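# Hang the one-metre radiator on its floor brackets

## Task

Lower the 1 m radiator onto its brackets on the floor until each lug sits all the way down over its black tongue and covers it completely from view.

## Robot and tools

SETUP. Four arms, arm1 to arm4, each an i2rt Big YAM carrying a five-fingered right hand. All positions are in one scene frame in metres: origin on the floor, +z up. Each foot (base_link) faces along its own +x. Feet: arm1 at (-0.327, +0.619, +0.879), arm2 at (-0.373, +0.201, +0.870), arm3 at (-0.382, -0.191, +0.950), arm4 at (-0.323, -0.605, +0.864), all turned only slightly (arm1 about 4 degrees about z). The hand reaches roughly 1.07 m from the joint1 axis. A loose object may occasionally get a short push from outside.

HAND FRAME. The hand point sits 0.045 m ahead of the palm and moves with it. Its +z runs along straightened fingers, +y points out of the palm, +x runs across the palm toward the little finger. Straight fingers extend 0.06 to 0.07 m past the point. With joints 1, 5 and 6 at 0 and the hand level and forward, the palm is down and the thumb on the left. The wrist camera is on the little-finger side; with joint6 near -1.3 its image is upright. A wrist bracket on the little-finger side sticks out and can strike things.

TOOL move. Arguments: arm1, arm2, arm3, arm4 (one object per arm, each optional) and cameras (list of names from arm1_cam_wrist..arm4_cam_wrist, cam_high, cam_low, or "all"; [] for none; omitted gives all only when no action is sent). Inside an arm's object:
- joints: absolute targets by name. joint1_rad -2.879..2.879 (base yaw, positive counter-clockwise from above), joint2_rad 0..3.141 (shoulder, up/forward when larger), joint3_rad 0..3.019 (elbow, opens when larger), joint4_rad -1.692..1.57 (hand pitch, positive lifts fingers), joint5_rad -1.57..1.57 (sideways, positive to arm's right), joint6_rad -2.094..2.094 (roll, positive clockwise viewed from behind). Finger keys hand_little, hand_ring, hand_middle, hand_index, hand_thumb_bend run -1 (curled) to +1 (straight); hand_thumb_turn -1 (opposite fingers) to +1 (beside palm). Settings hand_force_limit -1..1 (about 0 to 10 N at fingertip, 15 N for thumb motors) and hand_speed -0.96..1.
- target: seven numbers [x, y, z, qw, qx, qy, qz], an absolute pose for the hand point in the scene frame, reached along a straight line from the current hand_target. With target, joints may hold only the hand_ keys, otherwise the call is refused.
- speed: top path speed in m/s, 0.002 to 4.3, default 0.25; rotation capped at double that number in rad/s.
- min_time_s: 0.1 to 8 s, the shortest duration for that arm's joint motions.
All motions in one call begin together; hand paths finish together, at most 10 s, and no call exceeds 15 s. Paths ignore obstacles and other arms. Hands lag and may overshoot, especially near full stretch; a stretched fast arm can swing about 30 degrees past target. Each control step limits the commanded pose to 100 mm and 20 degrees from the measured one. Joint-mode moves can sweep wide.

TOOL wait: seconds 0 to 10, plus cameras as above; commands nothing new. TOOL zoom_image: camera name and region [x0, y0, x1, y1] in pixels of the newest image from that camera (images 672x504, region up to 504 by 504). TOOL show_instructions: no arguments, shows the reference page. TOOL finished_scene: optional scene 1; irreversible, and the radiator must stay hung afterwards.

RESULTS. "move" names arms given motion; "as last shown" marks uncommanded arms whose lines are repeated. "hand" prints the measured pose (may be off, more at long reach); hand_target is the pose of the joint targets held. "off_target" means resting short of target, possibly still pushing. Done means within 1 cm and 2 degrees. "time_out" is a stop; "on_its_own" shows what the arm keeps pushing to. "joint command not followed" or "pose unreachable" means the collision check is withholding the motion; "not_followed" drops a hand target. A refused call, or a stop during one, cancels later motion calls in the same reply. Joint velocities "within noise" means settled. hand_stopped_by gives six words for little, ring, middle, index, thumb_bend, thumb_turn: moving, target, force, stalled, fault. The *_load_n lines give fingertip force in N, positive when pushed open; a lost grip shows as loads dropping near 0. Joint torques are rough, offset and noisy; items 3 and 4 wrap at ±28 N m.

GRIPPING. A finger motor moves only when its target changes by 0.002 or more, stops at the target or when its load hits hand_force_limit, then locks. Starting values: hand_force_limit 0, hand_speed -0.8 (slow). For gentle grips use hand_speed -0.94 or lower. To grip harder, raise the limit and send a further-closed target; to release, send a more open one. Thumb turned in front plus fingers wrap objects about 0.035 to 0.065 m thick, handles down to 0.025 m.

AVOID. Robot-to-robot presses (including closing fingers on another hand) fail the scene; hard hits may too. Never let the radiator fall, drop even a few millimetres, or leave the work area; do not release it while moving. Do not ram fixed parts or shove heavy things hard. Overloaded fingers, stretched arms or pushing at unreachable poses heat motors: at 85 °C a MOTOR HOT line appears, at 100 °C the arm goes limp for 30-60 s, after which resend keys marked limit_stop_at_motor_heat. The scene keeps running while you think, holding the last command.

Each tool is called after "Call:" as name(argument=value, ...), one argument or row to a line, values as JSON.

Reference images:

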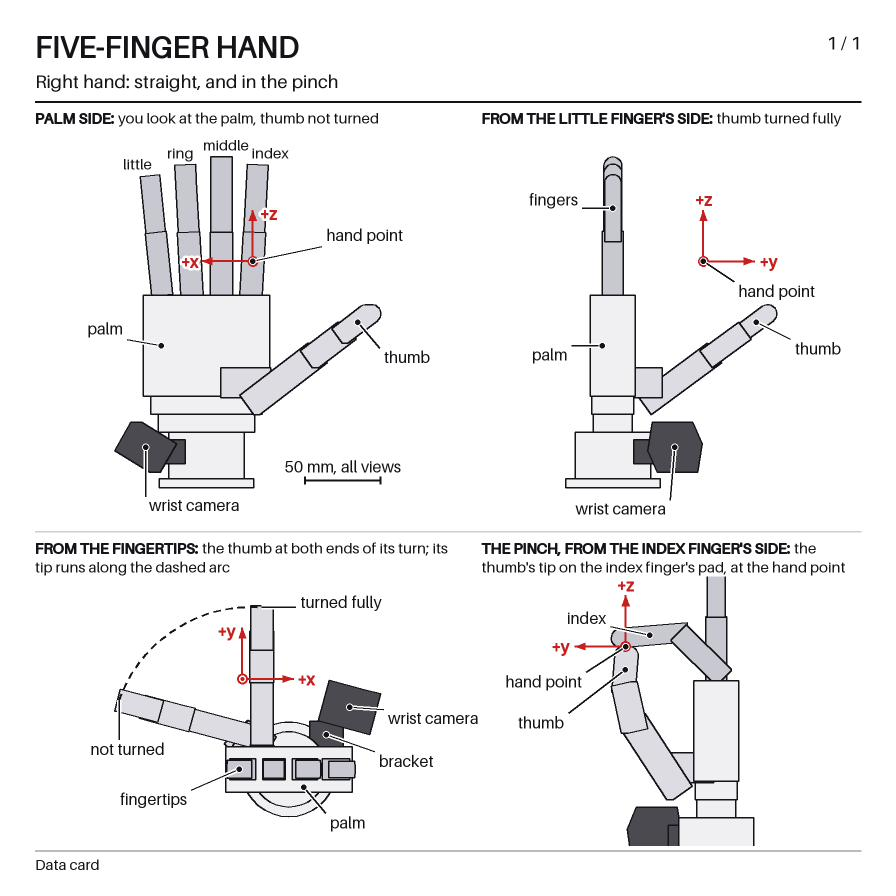

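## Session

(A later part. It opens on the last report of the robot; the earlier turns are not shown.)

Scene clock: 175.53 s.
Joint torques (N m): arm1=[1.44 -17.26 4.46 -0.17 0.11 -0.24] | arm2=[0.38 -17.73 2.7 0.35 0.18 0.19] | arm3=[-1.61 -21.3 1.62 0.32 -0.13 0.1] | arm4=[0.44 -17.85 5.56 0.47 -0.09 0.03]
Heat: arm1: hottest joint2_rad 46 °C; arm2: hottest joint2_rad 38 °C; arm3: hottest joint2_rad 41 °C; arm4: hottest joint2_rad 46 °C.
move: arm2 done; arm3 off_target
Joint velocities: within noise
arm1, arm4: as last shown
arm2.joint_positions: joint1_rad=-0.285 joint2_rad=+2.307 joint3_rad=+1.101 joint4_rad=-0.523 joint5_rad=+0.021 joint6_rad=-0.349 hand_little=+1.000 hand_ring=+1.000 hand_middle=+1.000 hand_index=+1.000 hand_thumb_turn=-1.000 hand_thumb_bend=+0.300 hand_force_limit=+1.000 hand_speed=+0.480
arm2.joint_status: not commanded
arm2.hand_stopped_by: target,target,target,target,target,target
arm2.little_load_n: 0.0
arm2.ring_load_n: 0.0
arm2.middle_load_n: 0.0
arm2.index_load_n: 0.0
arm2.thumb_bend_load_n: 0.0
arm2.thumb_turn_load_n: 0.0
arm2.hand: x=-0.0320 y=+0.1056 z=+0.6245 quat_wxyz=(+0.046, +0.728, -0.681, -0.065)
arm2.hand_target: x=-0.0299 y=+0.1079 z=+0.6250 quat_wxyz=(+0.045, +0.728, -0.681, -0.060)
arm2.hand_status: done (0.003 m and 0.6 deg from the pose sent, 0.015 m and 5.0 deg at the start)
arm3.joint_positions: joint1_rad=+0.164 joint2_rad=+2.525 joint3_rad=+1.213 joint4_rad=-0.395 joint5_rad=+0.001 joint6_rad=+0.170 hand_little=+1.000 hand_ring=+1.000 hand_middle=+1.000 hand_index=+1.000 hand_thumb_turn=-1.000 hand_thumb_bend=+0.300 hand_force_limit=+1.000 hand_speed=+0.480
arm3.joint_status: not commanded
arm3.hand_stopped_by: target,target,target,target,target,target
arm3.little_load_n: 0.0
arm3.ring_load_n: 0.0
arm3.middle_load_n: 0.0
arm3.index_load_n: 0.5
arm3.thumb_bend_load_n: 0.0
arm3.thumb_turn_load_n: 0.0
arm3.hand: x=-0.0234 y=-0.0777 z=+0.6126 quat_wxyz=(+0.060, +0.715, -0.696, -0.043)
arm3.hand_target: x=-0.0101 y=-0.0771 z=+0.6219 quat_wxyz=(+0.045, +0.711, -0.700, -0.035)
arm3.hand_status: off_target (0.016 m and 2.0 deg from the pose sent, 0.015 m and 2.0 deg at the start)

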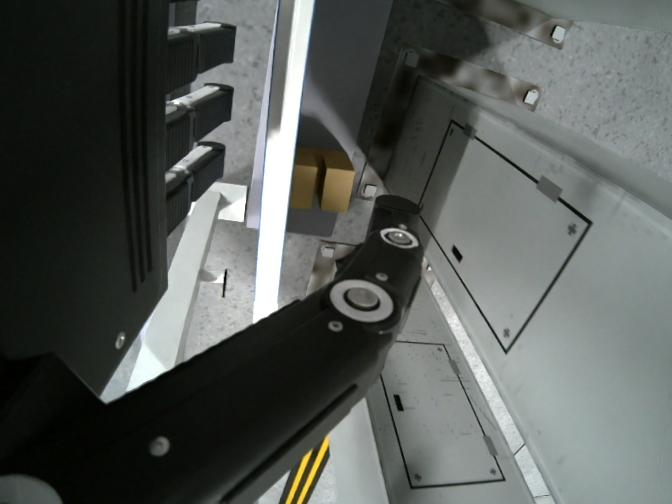

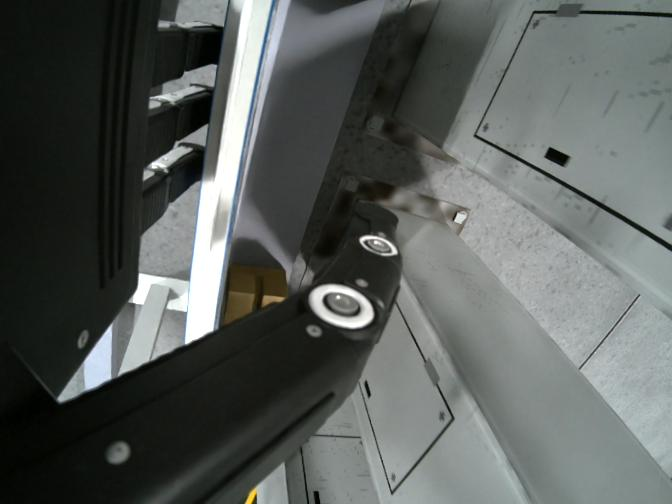

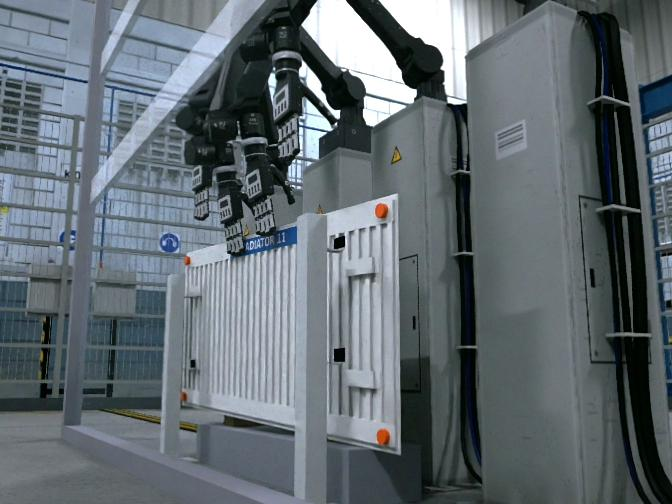

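Call:
move(
  arm1={"target": [-0.01, 0.305, 0.70, 0, 0.73, -0.683, 0], "speed": 0.15},
  arm4={"target": [0.02, -0.235, 0.72, 0, 0.698, -0.716, 0], "speed": 0.1},
  arm2={"target": [-0.01, 0.11, 0.71, 0, 0.73, -0.683, 0], "speed": 0.15},
  arm3={"target": [0.005, -0.075, 0.71, 0, 0.706, -0.708, 0], "speed": 0.15},
  cameras=["all"],
)

Scene clock: 179.07 s.
Joint torques (N m): arm1=[-0.26 -15.5 4.26 0.49 0.11 -0.24] | arm2=[0.09 -14.97 4.36 0.09 -0.01 0.21] | arm3=[-1.61 -18.84 2.77 0.23 0.12 0.13] | arm4=[0.32 -16.85 6.26 0.42 -0.12 0]
Heat: arm1: hottest joint2_rad 46 °C; arm2: hottest joint2_rad 38 °C; arm3: hottest joint2_rad 40 °C; arm4: hottest joint2_rad 46 °C.
move: arm1 done; arm2 done; arm3 done; arm4 done
Joint velocities: within noise
arm1.joint_positions: joint1_rad=-0.791 joint2_rad=+2.182 joint3_rad=+1.208 joint4_rad=-0.616 joint5_rad=-0.005 joint6_rad=-0.787 hand_little=+1.000 hand_ring=+1.000 hand_middle=+1.000 hand_index=+1.000 hand_thumb_turn=-1.000 hand_thumb_bend=+1.000 hand_force_limit=+0.400 hand_speed=-0.300
arm1.joint_status: not commanded
arm1.hand_stopped_by: target,target,target,target,target,target
arm1.little_load_n: 0.0
arm1.ring_load_n: 0.0
arm1.middle_load_n: 0.0
arm1.index_load_n: 0.0
arm1.thumb_bend_load_n: 0.0
arm1.thumb_turn_load_n: -0.5
arm1.hand: x=-0.0106 y=+0.3112 z=+0.7002 quat_wxyz=(-0.001, +0.729, -0.685, -0.007)
arm1.hand_target: x=-0.0100 y=+0.3051 z=+0.7000 quat_wxyz=(+0.000, +0.730, -0.683, +0.000)
arm1.hand_status: done (0.006 m and 0.8 deg from the pose sent, 0.026 m and 1.5 deg at the start)
arm2.joint_positions: joint1_rad=-0.280 joint2_rad=+2.024 joint3_rad=+0.988 joint4_rad=-0.516 joint5_rad=+0.001 joint6_rad=-0.349 hand_little=+1.000 hand_ring=+1.000 hand_middle=+1.000 hand_index=+1.000 hand_thumb_turn=-1.000 hand_thumb_bend=+0.300 hand_force_limit=+1.000 hand_speed=+0.480
arm2.joint_status: not commanded
arm2.hand_stopped_by: target,target,target,target,target,target
arm2.little_load_n: 0.0
arm2.ring_load_n: 0.0
arm2.middle_load_n: 0.0
arm2.index_load_n: 0.0
arm2.thumb_bend_load_n: 0.0
arm2.thumb_turn_load_n: 0.0
arm2.hand: x=-0.0046 y=+0.1040 z=+0.7134 quat_wxyz=(-0.003, +0.732, -0.681, +0.009)
arm2.hand_target: x=-0.0100 y=+0.1099 z=+0.7101 quat_wxyz=(+0.000, +0.730, -0.683, +0.000)
arm2.hand_status: done (0.009 m and 1.1 deg from the pose sent, 0.088 m and 9.1 deg at the start)
arm3.joint_positions: joint1_rad=+0.164 joint2_rad=+2.249 joint3_rad=+1.064 joint4_rad=-0.380 joint5_rad=+0.002 joint6_rad=+0.184 hand_little=+1.000 hand_ring=+1.000 hand_middle=+1.000 hand_index=+1.000 hand_thumb_turn=-1.000 hand_thumb_bend=+0.300 hand_force_limit=+1.000 hand_speed=+0.480
arm3.joint_status: not commanded
arm3.hand_stopped_by: target,target,target,target,target,target
arm3.little_load_n: 0.0
arm3.ring_load_n: 0.0
arm3.middle_load_n: 0.0
arm3.index_load_n: 0.0
arm3.thumb_bend_load_n: 0.0
arm3.thumb_turn_load_n: 0.0
arm3.hand: x=+0.0034 y=-0.0722 z=+0.7063 quat_wxyz=(+0.001, +0.712, -0.702, -0.003)
arm3.hand_target: x=+0.0050 y=-0.0750 z=+0.7100 quat_wxyz=(+0.000, +0.706, -0.708, +0.000)
arm3.hand_status: done (0.005 m and 1.0 deg from the pose sent, 0.101 m and 8.6 deg at the start)
arm4.joint_positions: joint1_rad=+0.699 joint2_rad=+2.089 joint3_rad=+1.241 joint4_rad=-0.706 joint5_rad=-0.002 joint6_rad=+0.715 hand_little=+1.000 hand_ring=+1.000 hand_middle=+1.000 hand_index=+1.000 hand_thumb_turn=-1.000 hand_thumb_bend=+1.000 hand_force_limit=+0.400 hand_speed=-0.300
arm4.joint_status: not commanded
arm4.hand_stopped_by: target,target,target,target,target,target
arm4.little_load_n: 0.0
arm4.ring_load_n: 0.0
arm4.middle_load_n: 0.0
arm4.index_load_n: 0.0
arm4.thumb_bend_load_n: 0.0
arm4.thumb_turn_load_n: 0.0
arm4.hand: x=+0.0144 y=-0.2336 z=+0.7272 quat_wxyz=(-0.001, +0.705, -0.709, +0.001)
arm4.hand_target: x=+0.0198 y=-0.2352 z=+0.7200 quat_wxyz=(+0.000, +0.698, -0.716, +0.000)
arm4.hand_status: done (0.009 m and 1.1 deg from the pose sent, 0.019 m and 1.4 deg at the start)
pictures: arm1_cam_wrist, arm2_cam_wrist, arm3_cam_wrist, arm4_cam_wrist, cam_high, cam_low

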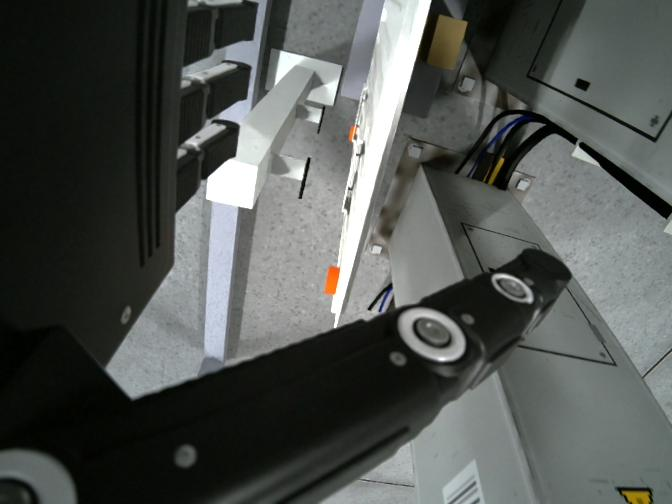

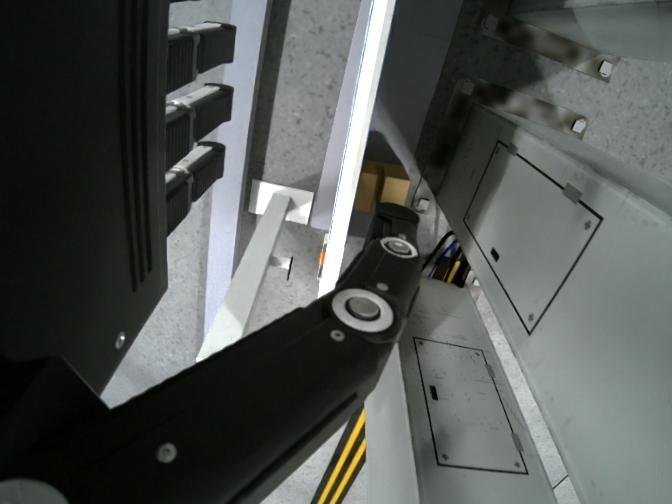

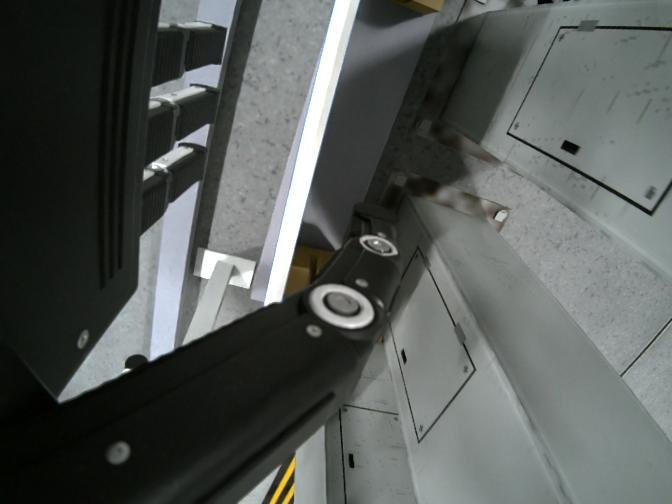

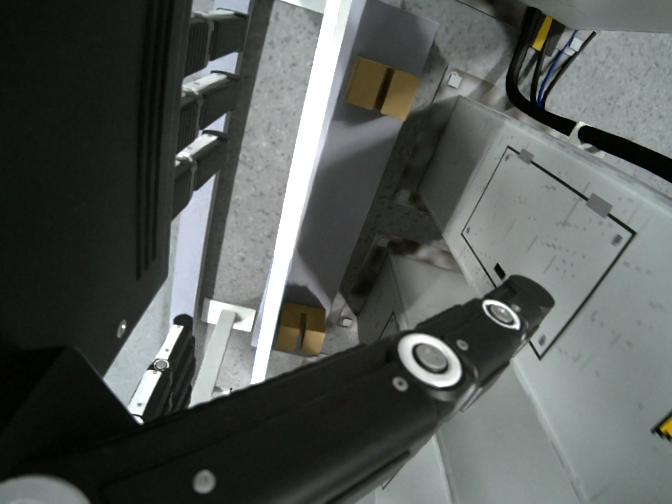

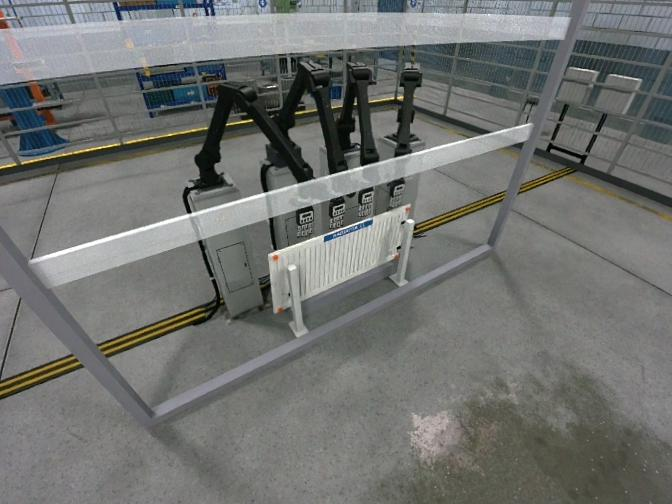

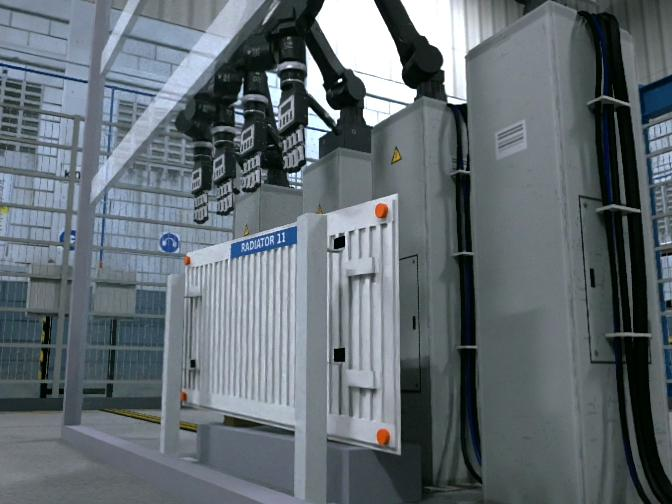

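Call:
zoom_image(
  camera="arm1_cam_wrist",
  region=[280, 130, 440, 330],
)

Call:
zoom_image(
  camera="arm2_cam_wrist",
  region=[280, 130, 440, 330],
)

Call:
zoom_image(
  camera="arm3_cam_wrist",
  region=[220, 130, 380, 330],
)

Call:
zoom_image(
  camera="arm4_cam_wrist",
  region=[220, 130, 380, 330],
)

Scaled by 2.520 from the camera's image (finer frame: 960x720).

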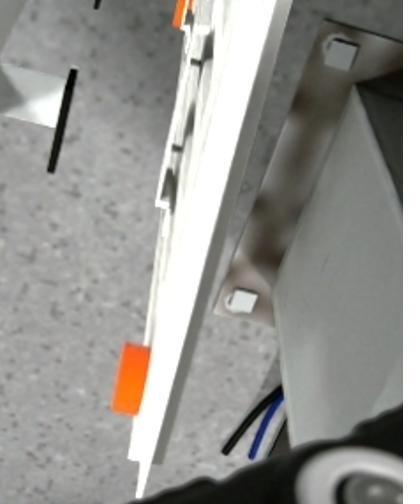

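Scaled by 2.520 from the camera's image (finer frame: 960x720).

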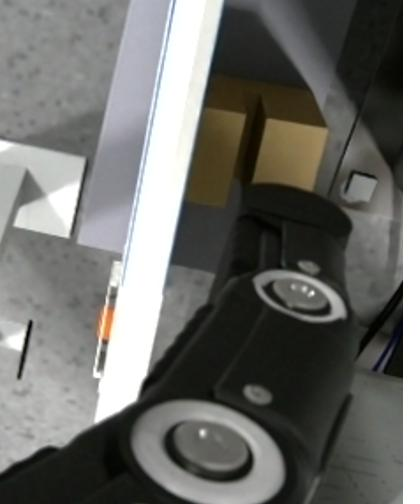

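Scaled by 2.520 from the camera's image (finer frame: 960x720).

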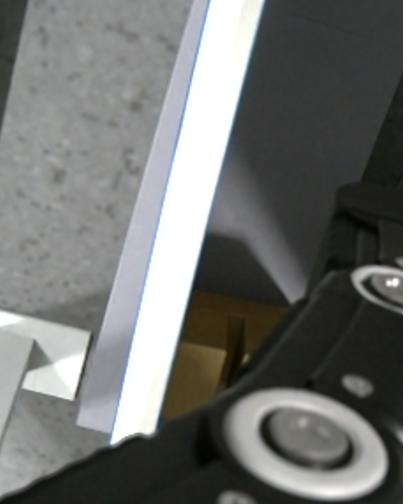

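Scaled by 2.520 from the camera's image (finer frame: 960x720).

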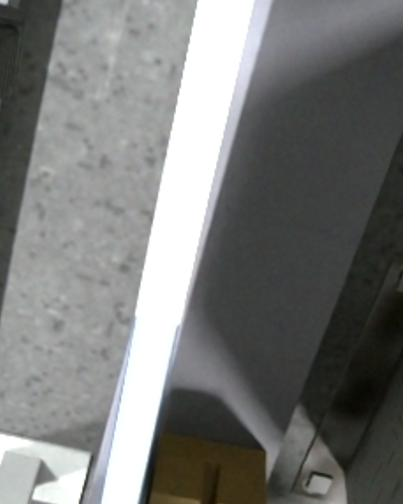

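Call:
move(
  arm1={"target": [-0.046, 0.302, 0.69, 0.061, 0.741, -0.668, -0.012], "speed": 0.15, "joints": {"hand_force_limit": 1.0, "hand_speed": 0.48}},
  arm2={"target": [-0.028, 0.112, 0.69, 0.061, 0.741, -0.668, -0.012], "speed": 0.15, "joints": {"hand_thumb_bend": 1.0}},
  arm3={"target": [-0.008, -0.078, 0.70, 0.060, 0.718, -0.692, -0.011], "speed": 0.15, "joints": {"hand_thumb_bend": 1.0}},
  arm4={"target": [0.010, -0.250, 0.71, 0.060, 0.710, -0.700, -0.010], "speed": 0.15, "joints": {"hand_force_limit": 1.0, "hand_speed": 0.48}},
  cameras=["all"],
)

Scene clock: 188.83 s.
Joint torques (N m): arm1=[-0.32 -14.8 3.73 0.44 0.21 -0.23] | arm2=[-0.09 -14.86 5.2 -0.2 0.26 0.22] | arm3=[0.15 -16.67 5.79 -0.35 0.18 0.01] | arm4=[0.91 -17.14 7.54 -0.58 -0.12 -0.26]
Heat: arm1: hottest joint2_rad 44 °C; arm2: hottest joint2_rad 39 °C; arm3: hottest joint2_rad 39 °C; arm4: hottest joint2_rad 45 °C.
move: arm1 done; arm2 done; arm3 off_target; arm4 done
Joint velocities: within noise
arm1.joint_positions: joint1_rad=-0.791 joint2_rad=+2.186 joint3_rad=+1.151 joint4_rad=-0.573 joint5_rad=+0.117 joint6_rad=-0.823 hand_little=+1.000 hand_ring=+1.000 hand_middle=+1.000 hand_index=+1.000 hand_thumb_turn=-1.000 hand_thumb_bend=+1.000 hand_force_limit=+1.000 hand_speed=+0.480
arm1.joint_status: all done
arm1.hand_stopped_by: target,target,target,target,target,target
arm1.little_load_n: 0.0
arm1.ring_load_n: 0.0
arm1.middle_load_n: 0.0
arm1.index_load_n: 0.0
arm1.thumb_bend_load_n: 0.0
arm1.thumb_turn_load_n: 0.0
arm1.hand: x=-0.0445 y=+0.3067 z=+0.6919 quat_wxyz=(+0.060, +0.740, -0.669, -0.015)
arm1.hand_target: x=-0.0460 y=+0.3021 z=+0.6900 quat_wxyz=(+0.061, +0.741, -0.668, -0.012)
arm1.hand_status: done (0.005 m and 0.4 deg from the pose sent, 0.038 m and 7.5 deg at the start)
arm2.joint_positions: joint1_rad=-0.234 joint2_rad=+2.089 joint3_rad=+0.988 joint4_rad=-0.540 joint5_rad=+0.092 joint6_rad=-0.340 hand_little=+1.000 hand_ring=+1.000 hand_middle=+1.000 hand_index=+1.000 hand_thumb_turn=-1.000 hand_thumb_bend=+1.000 hand_force_limit=+1.000 hand_speed=+0.480
arm2.joint_status: all done
arm2.hand_stopped_by: target,target,target,target,target,target
arm2.little_load_n: 0.0
arm2.ring_load_n: 0.0
arm2.middle_load_n: 0.0
arm2.index_load_n: 0.0
arm2.thumb_bend_load_n: 0.0
arm2.thumb_turn_load_n: 0.0
arm2.hand: x=-0.0293 y=+0.1102 z=+0.6929 quat_wxyz=(+0.057, +0.744, -0.666, -0.008)
arm2.hand_target: x=-0.0280 y=+0.1119 z=+0.6900 quat_wxyz=(+0.061, +0.741, -0.668, -0.012)
arm2.hand_status: done (0.004 m and 0.7 deg from the pose sent, 0.034 m and 8.0 deg at the start)
arm3.joint_positions: joint1_rad=+0.166 joint2_rad=+2.281 joint3_rad=+1.094 joint4_rad=-0.495 joint5_rad=+0.050 joint6_rad=+0.184 hand_little=+1.000 hand_ring=+1.000 hand_middle=+1.000 hand_index=+1.000 hand_thumb_turn=-1.000 hand_thumb_bend=+1.000 hand_force_limit=+1.000 hand_speed=+0.480
arm3.joint_status: all done
arm3.hand_stopped_by: target,target,target,target,target,target
arm3.little_load_n: 0.0
arm3.ring_load_n: 0.0
arm3.middle_load_n: 0.0
arm3.index_load_n: 0.0
arm3.thumb_bend_load_n: 0.0
arm3.thumb_turn_load_n: 0.0
arm3.hand: x=-0.0191 y=-0.0853 z=+0.7027 quat_wxyz=(+0.064, +0.712, -0.699, -0.016)
arm3.hand_target: x=-0.0084 y=-0.0780 z=+0.7002 quat_wxyz=(+0.060, +0.719, -0.693, -0.011)
arm3.hand_status: off_target (0.014 m and 1.2 deg from the pose sent, 0.014 m and 6.9 deg at the start)
arm4.joint_positions: joint1_rad=+0.687 joint2_rad=+2.151 joint3_rad=+1.284 joint4_rad=-0.812 joint5_rad=-0.009 joint6_rad=+0.688 hand_little=+1.000 hand_ring=+1.000 hand_middle=+1.000 hand_index=+1.000 hand_thumb_turn=-1.000 hand_thumb_bend=+1.000 hand_force_limit=+1.000 hand_speed=+0.480
arm4.joint_status: all done
arm4.hand_stopped_by: target,target,target,target,target,target
arm4.little_load_n: 0.0
arm4.ring_load_n: 0.0
arm4.middle_load_n: 0.0
arm4.index_load_n: 0.0
arm4.thumb_bend_load_n: 0.0
arm4.thumb_turn_load_n: 0.0
arm4.hand: x=+0.0012 y=-0.2514 z=+0.7122 quat_wxyz=(+0.061, +0.709, -0.703, -0.008)
arm4.hand_target: x=+0.0098 y=-0.2501 z=+0.7101 quat_wxyz=(+0.060, +0.711, -0.701, -0.010)
arm4.hand_status: done (0.009 m and 0.4 deg from the pose sent, 0.024 m and 7.2 deg at the start)
pictures: arm1_cam_wrist, arm2_cam_wrist, arm3_cam_wrist, arm4_cam_wrist, cam_high, cam_low

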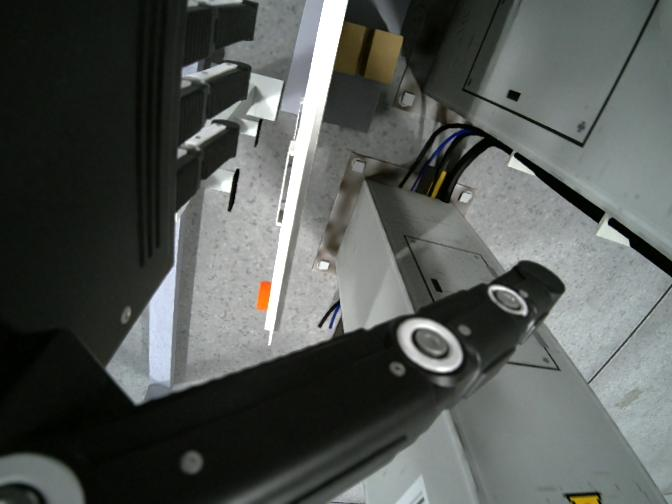

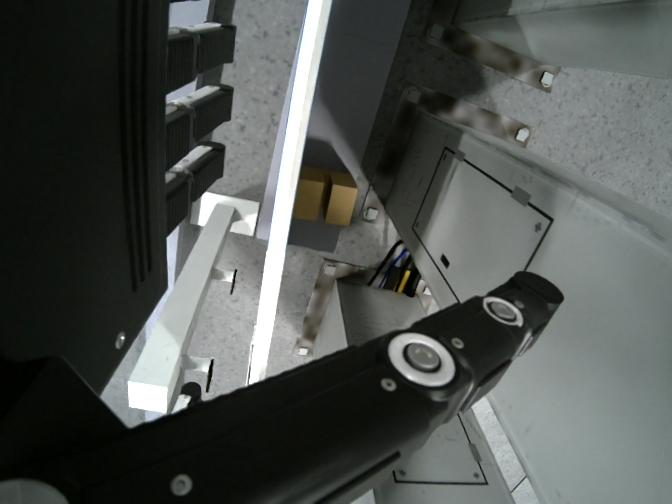

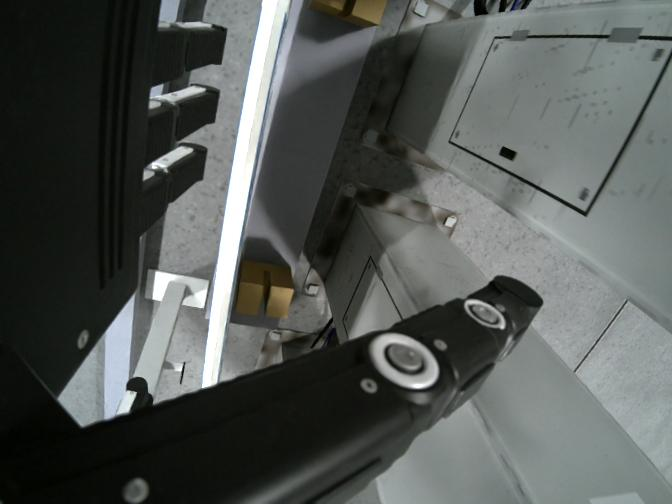

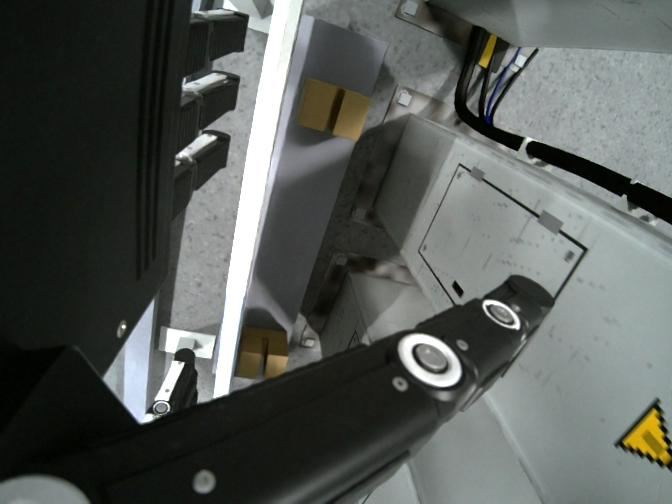

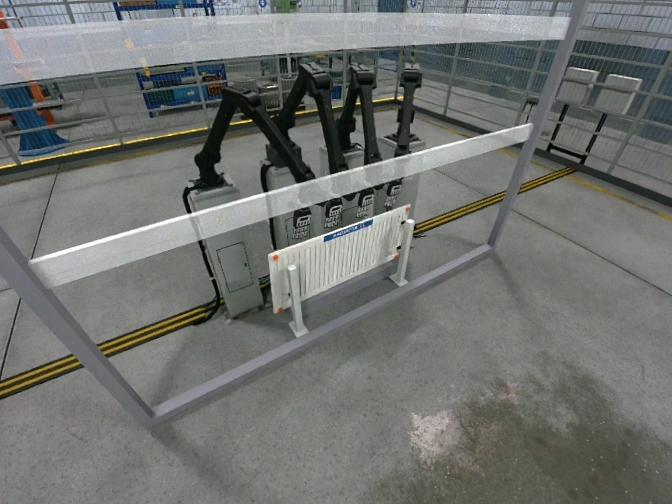

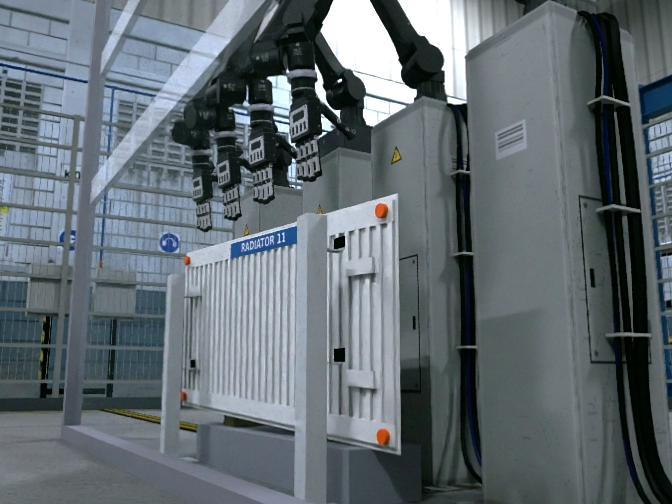

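Call:
move(
  arm1={"target": [-0.044, 0.302, 0.632, 0.061, 0.741, -0.668, -0.012], "speed": 0.12},
  arm2={"target": [-0.025, 0.112, 0.644, 0.061, 0.741, -0.668, -0.012], "speed": 0.12},
  arm3={"target": [0.002, -0.078, 0.658, 0.060, 0.718, -0.692, -0.011], "speed": 0.12},
  arm4={"target": [0.018, -0.250, 0.670, 0.060, 0.710, -0.700, -0.010], "speed": 0.12},
  cameras=["all"],
)

Scene clock: 190.70 s.
Joint torques (N m): arm1=[-0.03 -16.09 4.23 0.38 0.2 -0.19] | arm2=[0.03 -15.56 4.7 0.46 0.26 0.19] | arm3=[-0.26 -17.73 6.28 0.36 0.18 -0.03] | arm4=[0.21 -17.26 7.34 0.09 -0.03 -0.28]
Heat: arm1: hottest joint2_rad 44 °C; arm2: hottest joint2_rad 38 °C; arm3: hottest joint2_rad 39 °C; arm4: hottest joint2_rad 45 °C.
move: arm1 off_target; arm2 done; arm3 off_target; arm4 off_target
Joint velocities: within noise
arm1.joint_positions: joint1_rad=-0.791 joint2_rad=+2.336 joint3_rad=+1.172 joint4_rad=-0.474 joint5_rad=+0.117 joint6_rad=-0.824 hand_little=+1.000 hand_ring=+1.000 hand_middle=+1.000 hand_index=+1.000 hand_thumb_turn=-1.000 hand_thumb_bend=+1.000 hand_force_limit=+1.000 hand_speed=+0.480
arm1.joint_status: not commanded
arm1.hand_stopped_by: target,target,target,target,target,target
arm1.little_load_n: 0.0
arm1.ring_load_n: 0.0
arm1.middle_load_n: 0.0
arm1.index_load_n: 0.0
arm1.thumb_bend_load_n: 0.0
arm1.thumb_turn_load_n: 0.0
arm1.hand: x=-0.0553 y=+0.3159 z=+0.6278 quat_wxyz=(+0.060, +0.741, -0.668, -0.030)
arm1.hand_target: x=-0.0441 y=+0.3021 z=+0.6323 quat_wxyz=(+0.061, +0.741, -0.668, -0.012)
arm1.hand_status: off_target (0.018 m and 2.1 deg from the pose sent, 0.060 m and 0.4 deg at the start)
arm2.joint_positions: joint1_rad=-0.234 joint2_rad=+2.209 joint3_rad=+1.018 joint4_rad=-0.472 joint5_rad=+0.092 joint6_rad=-0.339 hand_little=+1.000 hand_ring=+1.000 hand_middle=+1.000 hand_index=+1.000 hand_thumb_turn=-1.000 hand_thumb_bend=+1.000 hand_force_limit=+1.000 hand_speed=+0.480
arm2.joint_status: not commanded
arm2.hand_stopped_by: target,target,target,target,target,target
arm2.little_load_n: 0.0
arm2.ring_load_n: 0.0
arm2.middle_load_n: 0.0
arm2.index_load_n: 0.0
arm2.thumb_bend_load_n: 0.0
arm2.thumb_turn_load_n: 0.5
arm2.hand: x=-0.0330 y=+0.1111 z=+0.6488 quat_wxyz=(+0.063, +0.744, -0.665, -0.018)
arm2.hand_target: x=-0.0250 y=+0.1120 z=+0.6441 quat_wxyz=(+0.061, +0.741, -0.668, -0.012)
arm2.hand_status: done (0.009 m and 0.9 deg from the pose sent, 0.049 m and 0.8 deg at the start)
arm3.joint_positions: joint1_rad=+0.167 joint2_rad=+2.400 joint3_rad=+1.152 joint4_rad=-0.472 joint5_rad=+0.051 joint6_rad=+0.182 hand_little=+1.000 hand_ring=+1.000 hand_middle=+1.000 hand_index=+1.000 hand_thumb_turn=-1.000 hand_thumb_bend=+1.000 hand_force_limit=+1.000 hand_speed=+0.480
arm3.joint_status: not commanded
arm3.hand_stopped_by: target,target,target,target,target,target
arm3.little_load_n: 0.0
arm3.ring_load_n: 0.0
arm3.middle_load_n: 0.0
arm3.index_load_n: 0.0
arm3.thumb_bend_load_n: 0.0
arm3.thumb_turn_load_n: 0.0
arm3.hand: x=-0.0243 y=-0.0862 z=+0.6610 quat_wxyz=(+0.079, +0.712, -0.697, -0.026)
arm3.hand_target: x=+0.0015 y=-0.0780 z=+0.6591 quat_wxyz=(+0.060, +0.719, -0.693, -0.011)
arm3.hand_status: off_target (0.028 m and 2.9 deg from the pose sent, 0.050 m and 1.2 deg at the start)
arm4.joint_positions: joint1_rad=+0.679 joint2_rad=+2.245 joint3_rad=+1.316 joint4_rad=-0.771 joint5_rad=-0.009 joint6_rad=+0.678 hand_little=+1.000 hand_ring=+1.000 hand_middle=+1.000 hand_index=+1.000 hand_thumb_turn=-1.000 hand_thumb_bend=+1.000 hand_force_limit=+1.000 hand_speed=+0.480
arm4.joint_status: not commanded
arm4.hand_stopped_by: target,target,target,target,target,target
arm4.little_load_n: 0.0
arm4.ring_load_n: 0.0
arm4.middle_load_n: 0.0
arm4.index_load_n: 0.0
arm4.thumb_bend_load_n: 0.0
arm4.thumb_turn_load_n: 0.0
arm4.hand: x=+0.0040 y=-0.2546 z=+0.6725 quat_wxyz=(+0.071, +0.709, -0.702, -0.010)
arm4.hand_target: x=+0.0178 y=-0.2501 z=+0.6703 quat_wxyz=(+0.060, +0.711, -0.701, -0.010)
arm4.hand_status: off_target (0.015 m and 1.3 deg from the pose sent, 0.045 m and 0.4 deg at the start)
pictures: arm1_cam_wrist, arm2_cam_wrist, arm3_cam_wrist, arm4_cam_wrist, cam_high, cam_low

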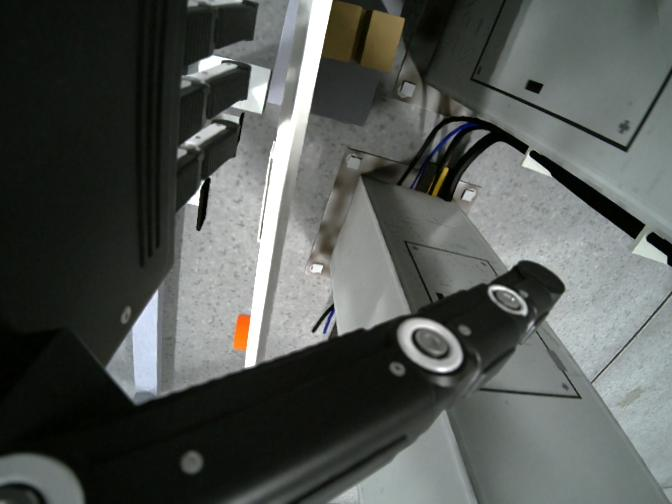

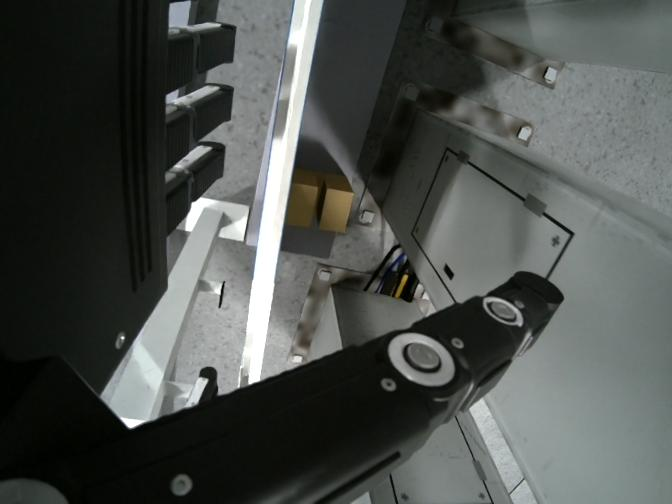

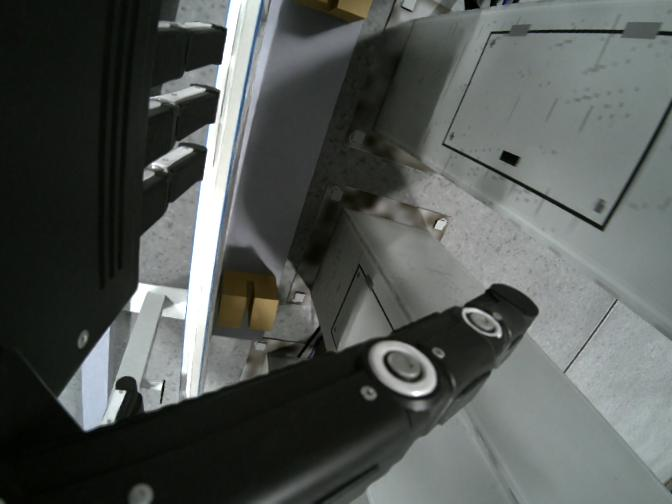

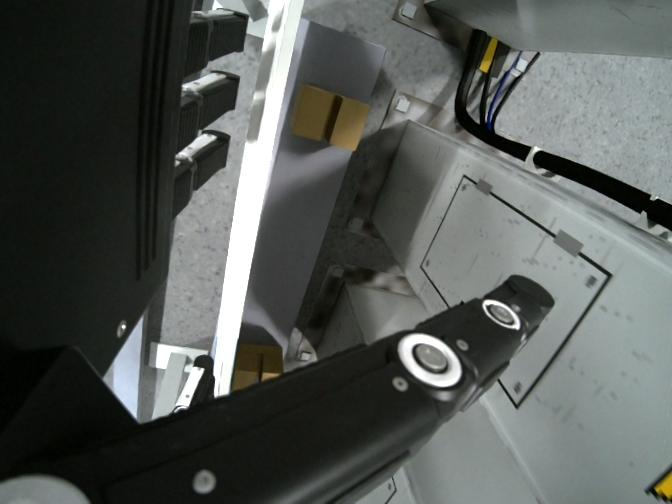

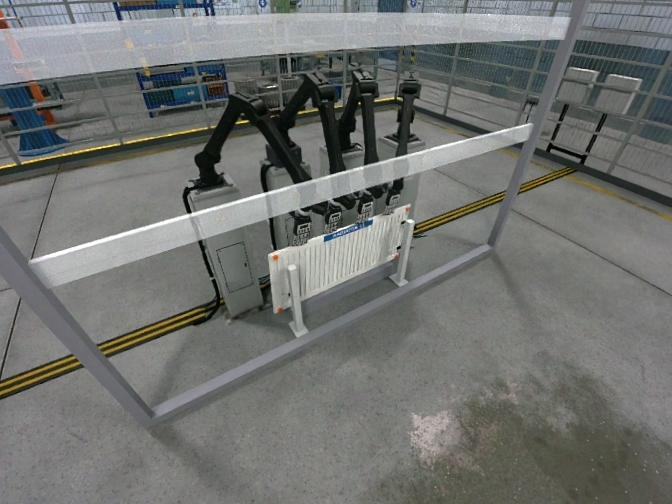

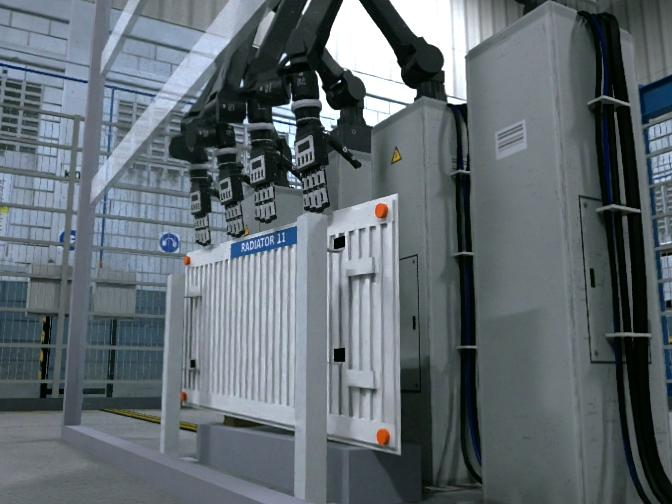

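Call:
move(
  arm1={"target": [-0.034, 0.290, 0.622, 0.061, 0.741, -0.668, -0.002], "speed": 0.12},
  arm2={"target": [-0.018, 0.112, 0.625, 0.061, 0.741, -0.668, -0.012], "speed": 0.12},
  arm3={"target": [0.028, -0.070, 0.655, 0.050, 0.724, -0.688, -0.001], "speed": 0.12},
  arm4={"target": [0.026, -0.246, 0.660, 0.050, 0.711, -0.700, -0.010], "speed": 0.12},
  cameras=["arm3_cam_wrist", "arm4_cam_wrist"],
)

Scene clock: 194.07 s.
Joint torques (N m): arm1=[-0.32 -15.62 4.46 0.44 0.19 -0.23] | arm2=[0.5 -15.27 4.57 0.42 0.21 0.22] | arm3=[0.09 -17.73 10.35 -0.16 0.16 -0.07] | arm4=[0.44 -17.03 8.12 0.51 -0.1 -0.25]
Heat: arm1: hottest joint2_rad 44 °C; arm2: hottest joint2_rad 38 °C; arm3: hottest joint2_rad 39 °C; arm4: hottest joint2_rad 45 °C.
move: arm1 off_target; arm2 done; arm3 off_target; arm4 off_target
Joint velocities: within noise
arm1.joint_positions: joint1_rad=-0.791 joint2_rad=+2.355 joint3_rad=+1.212 joint4_rad=-0.462 joint5_rad=+0.118 joint6_rad=-0.826 hand_little=+1.000 hand_ring=+1.000 hand_middle=+1.000 hand_index=+1.000 hand_thumb_turn=-1.000 hand_thumb_bend=+1.000 hand_force_limit=+1.000 hand_speed=+0.480
arm1.joint_status: not commanded
arm1.hand_stopped_by: target,target,target,target,target,target
arm1.little_load_n: 0.0
arm1.ring_load_n: 0.0
arm1.middle_load_n: 0.5
arm1.index_load_n: 0.0
arm1.thumb_bend_load_n: -0.5
arm1.thumb_turn_load_n: 0.0
arm1.hand: x=-0.0400 y=+0.3020 z=+0.6226 quat_wxyz=(+0.060, +0.741, -0.668, -0.013)
arm1.hand_target: x=-0.0341 y=+0.2900 z=+0.6224 quat_wxyz=(+0.061, +0.741, -0.668, -0.002)
arm1.hand_status: off_target (0.013 m and 1.3 deg from the pose sent, 0.034 m and 3.2 deg at the start)
arm2.joint_positions: joint1_rad=-0.232 joint2_rad=+2.260 joint3_rad=+1.053 joint4_rad=-0.452 joint5_rad=+0.092 joint6_rad=-0.335 hand_little=+1.000 hand_ring=+1.000 hand_middle=+1.000 hand_index=+1.000 hand_thumb_turn=-1.000 hand_thumb_bend=+1.000 hand_force_limit=+1.000 hand_speed=+0.480
arm2.joint_status: not commanded
arm2.hand_stopped_by: target,target,target,target,target,target
arm2.little_load_n: 0.0
arm2.ring_load_n: 0.0
arm2.middle_load_n: 0.0
arm2.index_load_n: 0.0
arm2.thumb_bend_load_n: 0.0
arm2.thumb_turn_load_n: 0.0
arm2.hand: x=-0.0247 y=+0.1101 z=+0.6317 quat_wxyz=(+0.062, +0.743, -0.666, -0.016)
arm2.hand_target: x=-0.0182 y=+0.1120 z=+0.6251 quat_wxyz=(+0.061, +0.741, -0.668, -0.012)
arm2.hand_status: done (0.010 m and 0.6 deg from the pose sent, 0.028 m and 0.9 deg at the start)
arm3.joint_positions: joint1_rad=+0.171 joint2_rad=+2.411 joint3_rad=+1.162 joint4_rad=-0.477 joint5_rad=+0.056 joint6_rad=+0.180 hand_little=+1.000 hand_ring=+1.000 hand_middle=+1.000 hand_index=+1.000 hand_thumb_turn=-1.000 hand_thumb_bend=+1.000 hand_force_limit=+1.000 hand_speed=+0.480
arm3.joint_status: not commanded
arm3.hand_stopped_by: target,target,target,target,target,target
arm3.little_load_n: 0.0
arm3.ring_load_n: 0.0
arm3.middle_load_n: 0.0
arm3.index_load_n: 0.0
arm3.thumb_bend_load_n: 0.0
arm3.thumb_turn_load_n: 0.0
arm3.hand: x=-0.0242 y=-0.0858 z=+0.6577 quat_wxyz=(+0.083, +0.714, -0.694, -0.025)
arm3.hand_target: x=+0.0262 y=-0.0701 z=+0.6589 quat_wxyz=(+0.049, +0.724, -0.688, -0.001)
arm3.hand_status: off_target (0.055 m and 4.9 deg from the pose sent, 0.055 m and 4.7 deg at the start)
arm4.joint_positions: joint1_rad=+0.679 joint2_rad=+2.259 joint3_rad=+1.319 joint4_rad=-0.747 joint5_rad=-0.009 joint6_rad=+0.673 hand_little=+1.000 hand_ring=+1.000 hand_middle=+1.000 hand_index=+1.000 hand_thumb_turn=-1.000 hand_thumb_bend=+1.000 hand_force_limit=+1.000 hand_speed=+0.480
arm4.joint_status: not commanded
arm4.hand_stopped_by: target,target,target,target,target,target
arm4.little_load_n: 0.0
arm4.ring_load_n: 0.0
arm4.middle_load_n: 0.0
arm4.index_load_n: 0.0
arm4.thumb_bend_load_n: 0.0
arm4.thumb_turn_load_n: 0.0
arm4.hand: x=+0.0066 y=-0.2527 z=+0.6655 quat_wxyz=(+0.065, +0.711, -0.700, -0.009)
arm4.hand_target: x=+0.0256 y=-0.2465 z=+0.6606 quat_wxyz=(+0.050, +0.712, -0.701, -0.010)
arm4.hand_status: off_target (0.021 m and 1.7 deg from the pose sent, 0.027 m and 2.5 deg at the start)

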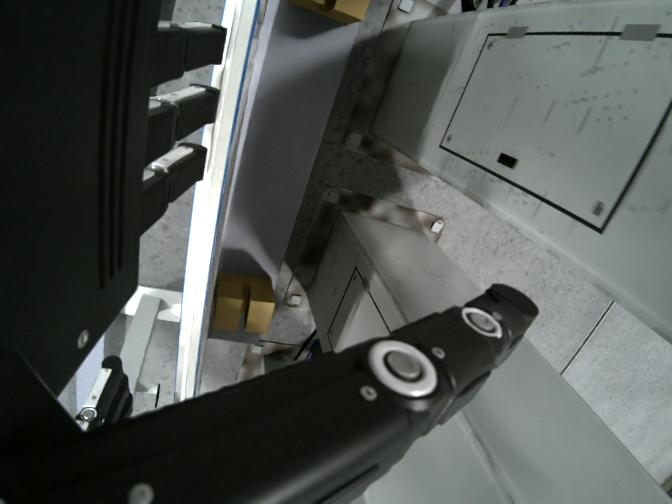

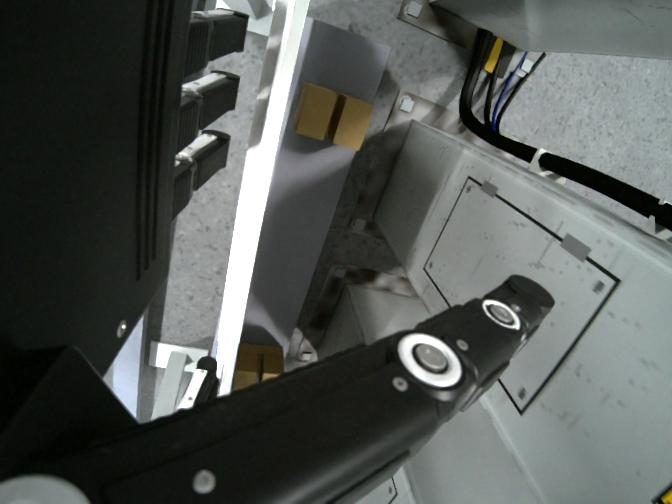

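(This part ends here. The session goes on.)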